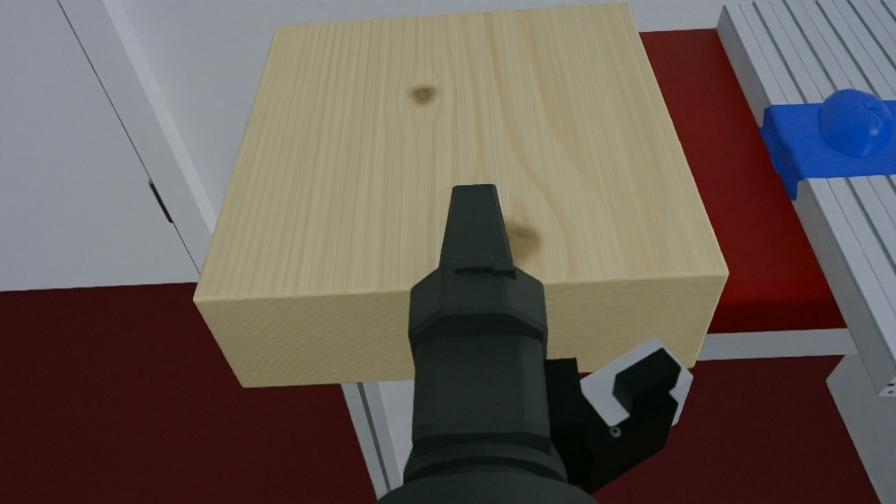

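Call:
move(base={"turn_rad_s":0.85,"for_s":1.433}, cameras=[])

Call:
move(base={"x_m_s":-0.4,"for_s":3.7}, joints={"right_shoulder_pitch_rad":-2.354,"right_shoulder_roll_rad":-1.382,"right_shoulder_yaw_rad":1.842,"right_elbow_rad":-1.645,"right_forearm_roll_rad":-2.603,"right_wrist_pitch_rad":0.707,"right_hand_roll_rad":1.331}, min_time_s=3, cameras=[])

Call:
move(base={"turn_rad_s":-0.85,"for_s":1.433}, joints={"right_shoulder_pitch_rad":-2.354,"right_shoulder_roll_rad":-1.59,"right_shoulder_yaw_rad":1.584,"right_elbow_rad":-1.829,"right_forearm_roll_rad":-2.421,"right_wrist_pitch_rad":0.881,"right_hand_roll_rad":1.056}, cameras=["head_camera"])

Scene clock: 37.80 s.
Joint torques (N m): left_arm=[18.37 4.48 1.2 7.38 -0.11 0.91 0.07] | right_arm=[-19.87 9.05 3.36 -21.13 5.35 4.94 -0.06]
External joint torques (N m): left_arm=[-1.59 -1.54 0.66 -0.13 -0.11 -0.23 0.04] | right_arm=[-12.27 2.39 1.69 -11.95 4.14 3.86 -0.11]
Motor temperatures (°C): left_arm=[31 28 31 36 34 32 37] | right_arm=[34 30 32 32 36 37 34]
Wrist force (N): left_arm=[5.4 0.2 -6.0] | right_arm=[-29.0 1.8 1.0]
Wrist torque (N m): left_arm=[-0.22 0.48 0.05] | right_arm=[-0.03 1.43 0.20]
Wrist force, peak (N): left_arm=[5.4 0.2 -6.9] | right_arm=[-29.4 0.7 0.9]
move: done
base_odometry: x=+0.294 y=+1.218 heading=+1.028
lidar_m: 1.63 4.07 2.00 1.44 1.37 1.40 1.87 2.03 0.88 0.87 0.58 1.25
base_status: done (sent for 1.43 of 1.43 s)
joint_positions: torso_squat_rad=+0.800 torso_shift_rad=+0.200 torso_pitch_rad=+0.801 torso_yaw_rad=+0.000 left_shoulder_pitch_rad=+0.037 left_shoulder_roll_rad=+0.300 left_shoulder_yaw_rad=-0.043 left_elbow_rad=-0.196 left_forearm_roll_rad=-0.014 left_wrist_pitch_rad=+0.002 left_hand_roll_rad=+0.027 left_gripper_m=+0.099 right_shoulder_pitch_rad=-0.703 right_shoulder_roll_rad=+0.000 right_shoulder_yaw_rad=+0.639 right_elbow_rad=-2.056 right_forearm_roll_rad=-1.809 right_wrist_pitch_rad=-0.875 right_hand_roll_rad=+2.170 right_gripper_m=+0.074 head_pan_rad=+0.000 head_tilt_rad=+0.100
joint_status: not commanded
wheel_motors_off: 0
motor_effort: left_wheel=-2(37) right_wheel=+14(38)
chest: x=+0.0912 y=+0.0001 z=+0.9738 quat_wxyz=(+0.921, +0.000, +0.390, +0.000) (m; base frame)
left_hand: x=-0.3289 y=+0.4416 z=+0.4741 quat_wxyz=(+0.937, +0.125, +0.315, -0.080) (m; base frame)
right_hand: x=+0.5300 y=-0.0003 z=+0.8366 quat_wxyz=(+0.709, -0.001, -0.705, +0.001) (m; base frame)
pictures: none
No camera images: "cameras" was empty.

Scene clock: 43.03 s.
Joint torques (N m): left_arm=[56.61 47.9 4.11 33.45 -2.78 14.16 -2.56] | right_arm=[-28 -5.68 -16.9 2.31 -4.27 -1.36 -0.21]
External joint torques (N m): left_arm=[36.92 42.1 3.57 26.08 -2.79 13.05 -2.59] | right_arm=[-10.26 -0.79 -6.97 0.71 -3.58 -0.98 -0.25]
Motor temperatures (°C): left_arm=[31 28 31 36 34 33 37] | right_arm=[34 30 32 32 36 37 34]
Wrist force (N): left_arm=[68.5 -58.8 67.3] | right_arm=[-19.9 0.3 -18.4]
Wrist torque (N m): left_arm=[-1.25 2.84 2.85] | right_arm=[-0.28 1.04 0.13]
Wrist force, peak (N): left_arm=[75.0 -62.6 89.9] | right_arm=[-31.6 -1.2 -0.2]
move: done
base_odometry: x=-0.470 y=-0.049 heading=+1.029
lidar_m: 1.90 2.60 0.82 0.61 0.57 0.59 0.78 1.87 2.97 1.28 1.20 1.48
base_status: done (sent for 3.7 of 3.7 s)
joint_positions: torso_squat_rad=+0.800 torso_shift_rad=+0.201 torso_pitch_rad=+0.801 torso_yaw_rad=-0.001 left_shoulder_pitch_rad=+0.028 left_shoulder_roll_rad=+0.289 left_shoulder_yaw_rad=-0.044 left_elbow_rad=-0.202 left_forearm_roll_rad=-0.013 left_wrist_pitch_rad=-0.001 left_hand_roll_rad=+0.028 left_gripper_m=+0.098 right_shoulder_pitch_rad=-2.351 right_shoulder_roll_rad=-1.382 right_shoulder_yaw_rad=+1.844 right_elbow_rad=-1.645 right_forearm_roll_rad=-2.602 right_wrist_pitch_rad=+0.707 right_hand_roll_rad=+1.331 right_gripper_m=+0.074 head_pan_rad=+0.000 head_tilt_rad=+0.100
joint_status: all done
wheel_motors_off: 0
motor_effort: left_wheel=-11(48) right_wheel=-30(32)
chest: x=+0.0913 y=-0.0002 z=+0.9739 quat_wxyz=(+0.921, +0.000, +0.390, +0.000) (m; base frame)
left_hand: x=-0.3215 y=+0.4329 z=+0.4649 quat_wxyz=(+0.941, +0.119, +0.306, -0.079) (m; base frame)
right_hand: x=+0.5488 y=-0.0819 z=+0.7968 quat_wxyz=(+0.654, +0.272, -0.269, +0.653) (m; base frame)
pictures: none
No camera images: "cameras" was empty.

Scene clock: 53.37 s.
Joint torques (N m): left_arm=[33.59 35.12 3.79 18.36 -2.51 6.44 -2.37] | right_arm=[-24.35 -4.67 -16.78 2.8 -4.66 -2.37 -0.04]
External joint torques (N m): left_arm=[13.95 29.52 3.27 11.02 -2.52 5.34 -2.4] | right_arm=[-8.21 -0.11 -6.31 1.26 -3.92 -1.75 -0.08]
External joint torques when the fault began: left_arm=[24.1 59.02 4.5 18.13 -4.08 9.22 -3.93]
Motor temperatures (°C): left_arm=[32 29 31 37 34 33 37] | right_arm=[35 30 32 31 36 37 34]
Wrist force (N): left_arm=[31.8 -41.1 31.8] | right_arm=[-20.5 0.7 -17.7]
Wrist torque (N m): left_arm=[-0.95 1.76 2.15] | right_arm=[-0.40 1.07 0.12]
Wrist force, peak (N): left_arm=[68.6 -58.4 66.0] | right_arm=[-24.0 1.2 -22.8]
move: torque_fault
TORQUE FAULT: left_shoulder_roll_rad reached its load limit. The robot stopped for 10 seconds, dropped its targets and accepts commands again. The stop added 9.2 s to the call.
base_odometry: x=-0.470 y=-0.049 heading=+0.990
lidar_m: 1.90 3.17 0.85 0.61 0.57 0.57 0.76 1.65 3.09 1.29 1.21 1.48
base_status: torque_fault (sent for 0.33 of 1.43 s)
joint_positions: torso_squat_rad=+0.800 torso_shift_rad=+0.201 torso_pitch_rad=+0.801 torso_yaw_rad=+0.000 left_shoulder_pitch_rad=+0.026 left_shoulder_roll_rad=+0.279 left_shoulder_yaw_rad=-0.045 left_elbow_rad=-0.204 left_forearm_roll_rad=-0.012 left_wrist_pitch_rad=-0.002 left_hand_roll_rad=+0.029 left_gripper_m=+0.099 right_shoulder_pitch_rad=-2.350 right_shoulder_roll_rad=-1.515 right_shoulder_yaw_rad=+1.664 right_elbow_rad=-1.762 right_forearm_roll_rad=-2.490 right_wrist_pitch_rad=+0.814 right_hand_roll_rad=+1.158 right_gripper_m=+0.074 head_pan_rad=+0.000 head_tilt_rad=+0.100
joint_status: right_shoulder_roll_rad torque_fault (moved -0.134 of -0.208); right_shoulder_yaw_rad torque_fault (moved -0.180 of -0.260); right_elbow_rad torque_fault (moved -0.117 of -0.184); right_forearm_roll_rad torque_fault (moved +0.113 of +0.181); right_wrist_pitch_rad torque_fault (moved +0.107 of +0.174); right_hand_roll_rad torque_fault (moved -0.173 of -0.275); the others done
wheel_motors_off: 0
on_its_own: right_shoulder_roll_rad is held at -1.516, not at your -1.590, since a torque_fault; right_shoulder_yaw_rad is held at +1.663, not at your +1.584, since a torque_fault; right_elbow_rad is held at -1.762, not at your -1.829, since a torque_fault; right_forearm_roll_rad is held at -2.491, not at your -2.421, since a torque_fault; right_wrist_pitch_rad is held at +0.814, not at your +0.881, since a torque_fault; right_hand_roll_rad is held at +1.158, not at your +1.056, since a torque_fault
motor_effort: left_wheel=+11(50) right_wheel=-26(63)
chest: x=+0.0913 y=+0.0000 z=+0.9739 quat_wxyz=(+0.921, +0.000, +0.390, +0.000) (m; base frame)
left_hand: x=-0.3218 y=+0.4251 z=+0.4621 quat_wxyz=(+0.943, +0.114, +0.304, -0.076) (m; base frame)
right_hand: x=+0.5321 y=-0.0884 z=+0.8553 quat_wxyz=(+0.649, +0.281, -0.277, +0.651) (m; base frame)
pictures: head_camera
camera_calibration:
head_camera: T_world_to_cam=[[-0.00770347, -0.999507, -0.0304408, 0.0343503], [-0.747041, 0.0259885, -0.66427, 0.967504], [0.664734, 0.0176233, -0.746873, 0.598354], [0, 0, 0, 1]] pos_world=[0.325284, -0.00135563, 1.09062]

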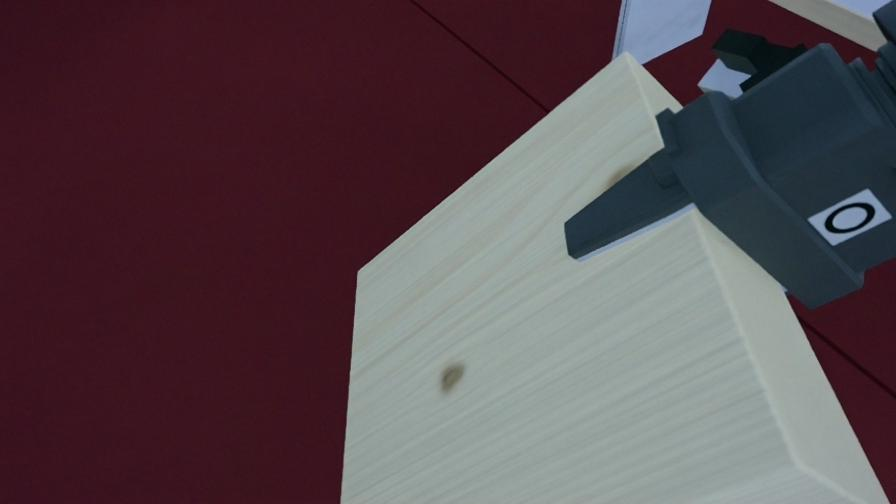

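Call:
move(base={"x_m_s":0.12,"for_s":1.0}, joints={"left_shoulder_roll_rad":0.05}, cameras=[])

Call:
move(base={"turn_rad_s":-0.8,"for_s":1.99}, joints={"right_shoulder_pitch_rad":-2.354,"right_shoulder_roll_rad":-1.59,"right_shoulder_yaw_rad":1.584,"right_elbow_rad":-1.829,"right_forearm_roll_rad":-2.421,"right_wrist_pitch_rad":0.881,"right_hand_roll_rad":1.056}, cameras=[])

Call:
move(base={"x_m_s":0.3,"for_s":1.33}, cameras=[])

Call:
move(base={"turn_rad_s":0.5,"for_s":1.2}, cameras=["head_camera"])

Scene clock: 60.07 s.
Joint torques (N m): left_arm=[17.54 0.83 1.63 7.54 -0.43 1.25 -0.35] | right_arm=[-25.22 -5.18 -17.95 2.19 -4.55 -2.31 0.02]
External joint torques (N m): left_arm=[-1.3 -0.37 1.51 0.25 -0.42 0.17 -0.38] | right_arm=[-9.09 -0.62 -7.47 0.64 -3.81 -1.69 -0.02]
Motor temperatures (°C): left_arm=[32 29 31 37 34 33 37] | right_arm=[35 30 32 31 36 37 34]
Wrist force (N): left_arm=[5.3 -0.5 -5.9] | right_arm=[-20.2 0.5 -17.6]
Wrist torque (N m): left_arm=[-0.06 0.54 0.03] | right_arm=[-0.33 1.05 0.10]
Wrist force, peak (N): left_arm=[32.4 -40.8 32.1] | right_arm=[-23.0 -0.7 -18.9]
move: done
base_odometry: x=-0.404 y=+0.051 heading=+0.990
lidar_m: 1.79 3.57 0.96 0.67 0.63 0.65 0.84 1.87 2.99 1.22 1.15 1.39
base_status: done (sent for 1 of 1 s)
joint_positions: torso_squat_rad=+0.800 torso_shift_rad=+0.200 torso_pitch_rad=+0.801 torso_yaw_rad=+0.000 left_shoulder_pitch_rad=+0.030 left_shoulder_roll_rad=+0.050 left_shoulder_yaw_rad=-0.044 left_elbow_rad=-0.201 left_forearm_roll_rad=-0.013 left_wrist_pitch_rad=-0.001 left_hand_roll_rad=+0.028 left_gripper_m=+0.099 right_shoulder_pitch_rad=-2.350 right_shoulder_roll_rad=-1.515 right_shoulder_yaw_rad=+1.665 right_elbow_rad=-1.762 right_forearm_roll_rad=-2.490 right_wrist_pitch_rad=+0.814 right_hand_roll_rad=+1.158 right_gripper_m=+0.074 head_pan_rad=+0.000 head_tilt_rad=+0.100
joint_status: all done
wheel_motors_off: 0
on_its_own: right_shoulder_roll_rad is held at -1.516, not at your -1.590, since a torque_fault; right_shoulder_yaw_rad is held at +1.663, not at your +1.584, since a torque_fault; right_elbow_rad is held at -1.762, not at your -1.829, since a torque_fault; right_forearm_roll_rad is held at -2.491, not at your -2.421, since a torque_fault; right_wrist_pitch_rad is held at +0.814, not at your +0.881, since a torque_fault; right_hand_roll_rad is held at +1.158, not at your +1.056, since a torque_fault
motor_effort: left_wheel=+1(52) right_wheel=-1(14)
chest: x=+0.0913 y=+0.0000 z=+0.9738 quat_wxyz=(+0.921, +0.000, +0.390, +0.000) (m; base frame)
left_hand: x=-0.3443 y=+0.2544 z=+0.4453 quat_wxyz=(+0.951, +0.016, +0.309, -0.020) (m; base frame)
right_hand: x=+0.5320 y=-0.0883 z=+0.8550 quat_wxyz=(+0.649, +0.281, -0.276, +0.651) (m; base frame)
pictures: none
No camera images: "cameras" was empty.

Scene clock: 64.03 s.
Joint torques (N m): left_arm=[16.99 0.18 1.75 7.5 -0.4 1.14 -0.33] | right_arm=[-23.37 -6.24 -18.52 2.59 -4.57 -2.69 0.06]
External joint torques (N m): left_arm=[-1.86 -1.03 1.63 0.21 -0.39 0.05 -0.36] | right_arm=[-8.31 -1.95 -8.02 0.93 -3.85 -1.97 0.03]
Motor temperatures (°C): left_arm=[32 29 31 37 34 33 37] | right_arm=[35 30 32 31 36 37 34]
Wrist force (N): left_arm=[4.6 0.2 -6.6] | right_arm=[-20.5 0.2 -18.8]
Wrist torque (N m): left_arm=[-0.13 0.37 0.05] | right_arm=[-0.37 1.02 0.17]
Wrist force, peak (N): left_arm=[5.4 0.5 -7.2] | right_arm=[-24.1 3.3 -22.4]
move: done
base_odometry: x=-0.404 y=+0.051 heading=-0.609
lidar_m: 1.23 1.14 1.38 1.78 5.24 1.07 0.67 0.61 0.61 0.79 1.68 3.14
base_status: done (sent for 2 of 2 s)
joint_positions: torso_squat_rad=+0.800 torso_shift_rad=+0.200 torso_pitch_rad=+0.801 torso_yaw_rad=+0.000 left_shoulder_pitch_rad=+0.030 left_shoulder_roll_rad=+0.050 left_shoulder_yaw_rad=-0.044 left_elbow_rad=-0.201 left_forearm_roll_rad=-0.013 left_wrist_pitch_rad=-0.001 left_hand_roll_rad=+0.028 left_gripper_m=+0.099 right_shoulder_pitch_rad=-2.352 right_shoulder_roll_rad=-1.589 right_shoulder_yaw_rad=+1.586 right_elbow_rad=-1.829 right_forearm_roll_rad=-2.420 right_wrist_pitch_rad=+0.882 right_hand_roll_rad=+1.056 right_gripper_m=+0.074 head_pan_rad=+0.000 head_tilt_rad=+0.100
joint_status: all done
wheel_motors_off: 0
motor_effort: left_wheel=+14(37) right_wheel=-5(41)
chest: x=+0.0912 y=+0.0000 z=+0.9738 quat_wxyz=(+0.921, +0.000, +0.390, +0.000) (m; base frame)
left_hand: x=-0.3444 y=+0.2545 z=+0.4454 quat_wxyz=(+0.951, +0.016, +0.309, -0.020) (m; base frame)
right_hand: x=+0.5189 y=-0.1009 z=+0.8767 quat_wxyz=(+0.654, +0.272, -0.267, +0.653) (m; base frame)
pictures: none
No camera images: "cameras" was empty.

Scene clock: 66.40 s.
Joint torques (N m): left_arm=[17.79 0.38 1.64 7.35 -0.4 1.02 -0.22] | right_arm=[-23.68 -6.59 -17.97 2.47 -4.55 -2.81 -0.05]
External joint torques (N m): left_arm=[-1.06 -0.83 1.52 0.05 -0.39 -0.07 -0.25] | right_arm=[-8.63 -2.3 -7.48 0.81 -3.83 -2.09 -0.08]
Motor temperatures (°C): left_arm=[32 29 31 37 34 33 37] | right_arm=[35 30 32 31 36 37 34]
Wrist force (N): left_arm=[5.1 0.6 -6.4] | right_arm=[-20.1 1.1 -18.4]
Wrist torque (N m): left_arm=[-0.21 0.45 0.03] | right_arm=[-0.33 1.01 0.12]
Wrist force, peak (N): left_arm=[5.8 0.7 -7.0] | right_arm=[-21.0 -1.7 -19.9]
move: done
base_odometry: x=-0.076 y=-0.178 heading=-0.609
lidar_m: 0.88 0.82 0.84 1.78 4.40 1.56 1.01 0.92 0.94 1.19 2.53 2.61
base_status: done (sent for 1.33 of 1.33 s)
joint_positions: torso_squat_rad=+0.800 torso_shift_rad=+0.200 torso_pitch_rad=+0.801 torso_yaw_rad=+0.000 left_shoulder_pitch_rad=+0.030 left_shoulder_roll_rad=+0.050 left_shoulder_yaw_rad=-0.044 left_elbow_rad=-0.201 left_forearm_roll_rad=-0.013 left_wrist_pitch_rad=-0.001 left_hand_roll_rad=+0.028 left_gripper_m=+0.099 right_shoulder_pitch_rad=-2.352 right_shoulder_roll_rad=-1.589 right_shoulder_yaw_rad=+1.586 right_elbow_rad=-1.829 right_forearm_roll_rad=-2.420 right_wrist_pitch_rad=+0.882 right_hand_roll_rad=+1.056 right_gripper_m=+0.074 head_pan_rad=+0.000 head_tilt_rad=+0.100
joint_status: not commanded
wheel_motors_off: 0
motor_effort: left_wheel=+1(44) right_wheel=-2(27)
chest: x=+0.0913 y=+0.0000 z=+0.9738 quat_wxyz=(+0.921, +0.000, +0.390, +0.000) (m; base frame)
left_hand: x=-0.3444 y=+0.2545 z=+0.4454 quat_wxyz=(+0.951, +0.016, +0.309, -0.020) (m; base frame)
right_hand: x=+0.5189 y=-0.1009 z=+0.8765 quat_wxyz=(+0.654, +0.272, -0.267, +0.653) (m; base frame)
pictures: none
No camera images: "cameras" was empty.

Scene clock: 68.93 s.
Joint torques (N m): left_arm=[17.69 0.38 1.7 7.37 -0.38 0.93 -0.22] | right_arm=[-23.63 -6.44 -18.12 2.6 -4.59 -2.64 -0.03]
External joint torques (N m): left_arm=[-1.15 -0.83 1.58 0.08 -0.37 -0.15 -0.25] | right_arm=[-8.58 -2.15 -7.63 0.94 -3.87 -1.92 -0.07]
Motor temperatures (°C): left_arm=[32 29 31 37 34 33 37] | right_arm=[35 30 32 31 36 37 34]
Wrist force (N): left_arm=[5.2 0.2 -6.6] | right_arm=[-20.2 0.7 -18.9]
Wrist torque (N m): left_arm=[-0.15 0.50 0.06] | right_arm=[-0.35 1.00 0.12]
Wrist force, peak (N): left_arm=[5.7 -0.7 -6.9] | right_arm=[-21.3 0.4 -18.7]
move: done
base_odometry: x=-0.076 y=-0.178 heading=-0.010
lidar_m: 0.82 0.84 1.75 4.38 1.42 1.01 0.93 0.95 1.27 3.17 1.23 0.87
base_status: done (sent for 1.2 of 1.2 s)
joint_positions: torso_squat_rad=+0.800 torso_shift_rad=+0.200 torso_pitch_rad=+0.801 torso_yaw_rad=+0.000 left_shoulder_pitch_rad=+0.030 left_shoulder_roll_rad=+0.050 left_shoulder_yaw_rad=-0.044 left_elbow_rad=-0.201 left_forearm_roll_rad=-0.013 left_wrist_pitch_rad=-0.001 left_hand_roll_rad=+0.028 left_gripper_m=+0.099 right_shoulder_pitch_rad=-2.352 right_shoulder_roll_rad=-1.589 right_shoulder_yaw_rad=+1.586 right_elbow_rad=-1.829 right_forearm_roll_rad=-2.420 right_wrist_pitch_rad=+0.882 right_hand_roll_rad=+1.056 right_gripper_m=+0.074 head_pan_rad=+0.000 head_tilt_rad=+0.100
joint_status: not commanded
wheel_motors_off: 0
motor_effort: left_wheel=-3(33) right_wheel=+15(26)
chest: x=+0.0913 y=+0.0001 z=+0.9738 quat_wxyz=(+0.921, +0.000, +0.390, +0.000) (m; base frame)
left_hand: x=-0.3444 y=+0.2545 z=+0.4454 quat_wxyz=(+0.951, +0.016, +0.309, -0.020) (m; base frame)
right_hand: x=+0.5189 y=-0.1009 z=+0.8766 quat_wxyz=(+0.654, +0.272, -0.267, +0.653) (m; base frame)
pictures: head_camera
camera_calibration:
head_camera: T_world_to_cam=[[-0.00756661, -0.999502, -0.030627, 0.0346048], [-0.74721, 0.0260055, -0.664079, 0.967302], [0.664545, 0.01786, -0.747035, 0.598492], [0, 0, 0, 1]] pos_world=[0.325315, -0.00125664, 1.09052]

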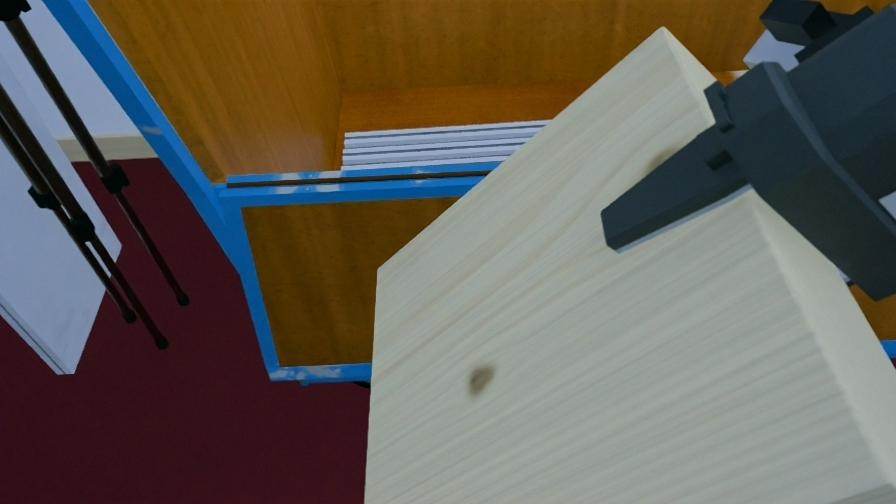

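Call:
move(base={"x_m_s":0.3,"for_s":1.9}, cameras=[])

Call:
move(joints={"torso_squat_rad":0.9,"torso_shift_rad":0.35,"torso_pitch_rad":0.95,"head_tilt_rad":0.45}, min_time_s=1.2, cameras=["head_camera"])

Scene clock: 73.07 s.
Joint torques (N m): left_arm=[17.9 0.26 1.58 7.43 -0.37 0.99 -0.22] | right_arm=[-24.08 -6.43 -18.05 2.62 -4.48 -2.71 -0.06]
External joint torques (N m): left_arm=[-0.95 -0.95 1.46 0.14 -0.36 -0.09 -0.25] | right_arm=[-9.03 -2.14 -7.55 0.97 -3.76 -1.99 -0.1]
Motor temperatures (°C): left_arm=[32 29 31 36 34 33 37] | right_arm=[35 30 32 31 36 37 34]
Wrist force (N): left_arm=[5.3 0.2 -6.5] | right_arm=[-19.9 1.0 -18.5]
Wrist torque (N m): left_arm=[-0.12 0.48 0.08] | right_arm=[-0.33 1.03 0.12]
Wrist force, peak (N): left_arm=[5.5 0.4 -7.3] | right_arm=[-20.3 0.5 -20.3]
move: done
base_odometry: x=+0.494 y=-0.184 heading=-0.010
lidar_m: 0.25 0.26 0.35 1.51 2.27 1.61 1.48 1.55 2.04 4.97 0.38 0.26
base_status: done (sent for 1.9 of 1.9 s)
joint_positions: torso_squat_rad=+0.800 torso_shift_rad=+0.200 torso_pitch_rad=+0.801 torso_yaw_rad=+0.000 left_shoulder_pitch_rad=+0.030 left_shoulder_roll_rad=+0.050 left_shoulder_yaw_rad=-0.044 left_elbow_rad=-0.201 left_forearm_roll_rad=-0.013 left_wrist_pitch_rad=-0.001 left_hand_roll_rad=+0.028 left_gripper_m=+0.099 right_shoulder_pitch_rad=-2.352 right_shoulder_roll_rad=-1.589 right_shoulder_yaw_rad=+1.586 right_elbow_rad=-1.829 right_forearm_roll_rad=-2.420 right_wrist_pitch_rad=+0.882 right_hand_roll_rad=+1.056 right_gripper_m=+0.074 head_pan_rad=+0.000 head_tilt_rad=+0.100
joint_status: not commanded
wheel_motors_off: 0
motor_effort: left_wheel=-1(26) right_wheel=+0(46)
chest: x=+0.0913 y=+0.0001 z=+0.9738 quat_wxyz=(+0.921, +0.000, +0.390, +0.000) (m; base frame)
left_hand: x=-0.3444 y=+0.2545 z=+0.4454 quat_wxyz=(+0.951, +0.016, +0.309, -0.020) (m; base frame)
right_hand: x=+0.5189 y=-0.1009 z=+0.8766 quat_wxyz=(+0.654, +0.272, -0.267, +0.653) (m; base frame)
pictures: none
No camera images: "cameras" was empty.

Scene clock: 74.90 s.
Joint torques (N m): left_arm=[20.07 0.26 1.54 8.33 -0.49 1.23 -0.28] | right_arm=[-22.94 -7.63 -17.95 0.32 -4.84 -1.73 -0.02]
External joint torques (N m): left_arm=[-1.63 -0.81 1.43 -0.08 -0.48 -0.1 -0.32] | right_arm=[-8.2 -2.26 -7.69 -0.29 -4.01 -1.26 -0.06]
Motor temperatures (°C): left_arm=[32 29 31 36 34 33 37] | right_arm=[35 30 32 31 36 37 34]
Wrist force (N): left_arm=[6.5 0.0 -5.6] | right_arm=[-20.0 -3.7 -18.9]
Wrist torque (N m): left_arm=[-0.20 0.60 0.03] | right_arm=[-0.65 1.09 0.12]
Wrist force, peak (N): left_arm=[5.7 0.2 -6.9] | right_arm=[-21.0 -3.6 -19.3]
move: done
base_odometry: x=+0.494 y=-0.184 heading=-0.010
lidar_m: 0.25 0.25 0.36 1.51 2.26 1.61 1.50 1.52 2.05 4.97 0.38 0.26
base_status: not commanded
joint_positions: torso_squat_rad=+0.900 torso_shift_rad=+0.350 torso_pitch_rad=+0.951 torso_yaw_rad=+0.000 left_shoulder_pitch_rad=+0.030 left_shoulder_roll_rad=+0.050 left_shoulder_yaw_rad=-0.044 left_elbow_rad=-0.201 left_forearm_roll_rad=-0.013 left_wrist_pitch_rad=-0.001 left_hand_roll_rad=+0.028 left_gripper_m=+0.099 right_shoulder_pitch_rad=-2.352 right_shoulder_roll_rad=-1.589 right_shoulder_yaw_rad=+1.586 right_elbow_rad=-1.829 right_forearm_roll_rad=-2.420 right_wrist_pitch_rad=+0.881 right_hand_roll_rad=+1.056 right_gripper_m=+0.074 head_pan_rad=+0.000 head_tilt_rad=+0.450
joint_status: all done
wheel_motors_off: 0
motor_effort: left_wheel=-1(2) right_wheel=+1(3)
chest: x=+0.1733 y=+0.0000 z=+0.8689 quat_wxyz=(+0.889, +0.000, +0.458, +0.000) (m; base frame)
left_hand: x=-0.3365 y=+0.2545 z=+0.4116 quat_wxyz=(+0.925, +0.014, +0.379, -0.021) (m; base frame)
right_hand: x=+0.5817 y=-0.1009 z=+0.7089 quat_wxyz=(+0.672, +0.320, -0.218, +0.631) (m; base frame)
pictures: head_camera
camera_calibration:
head_camera: T_world_to_cam=[[-0.0213582, -0.999502, -0.0232451, 0.0290245], [-0.974108, 0.0260386, -0.224579, 0.608748], [0.225073, 0.0178467, -0.974178, 0.808858], [0, 0, 0, 1]] pos_world=[0.411554, -0.00127625, 0.925358]

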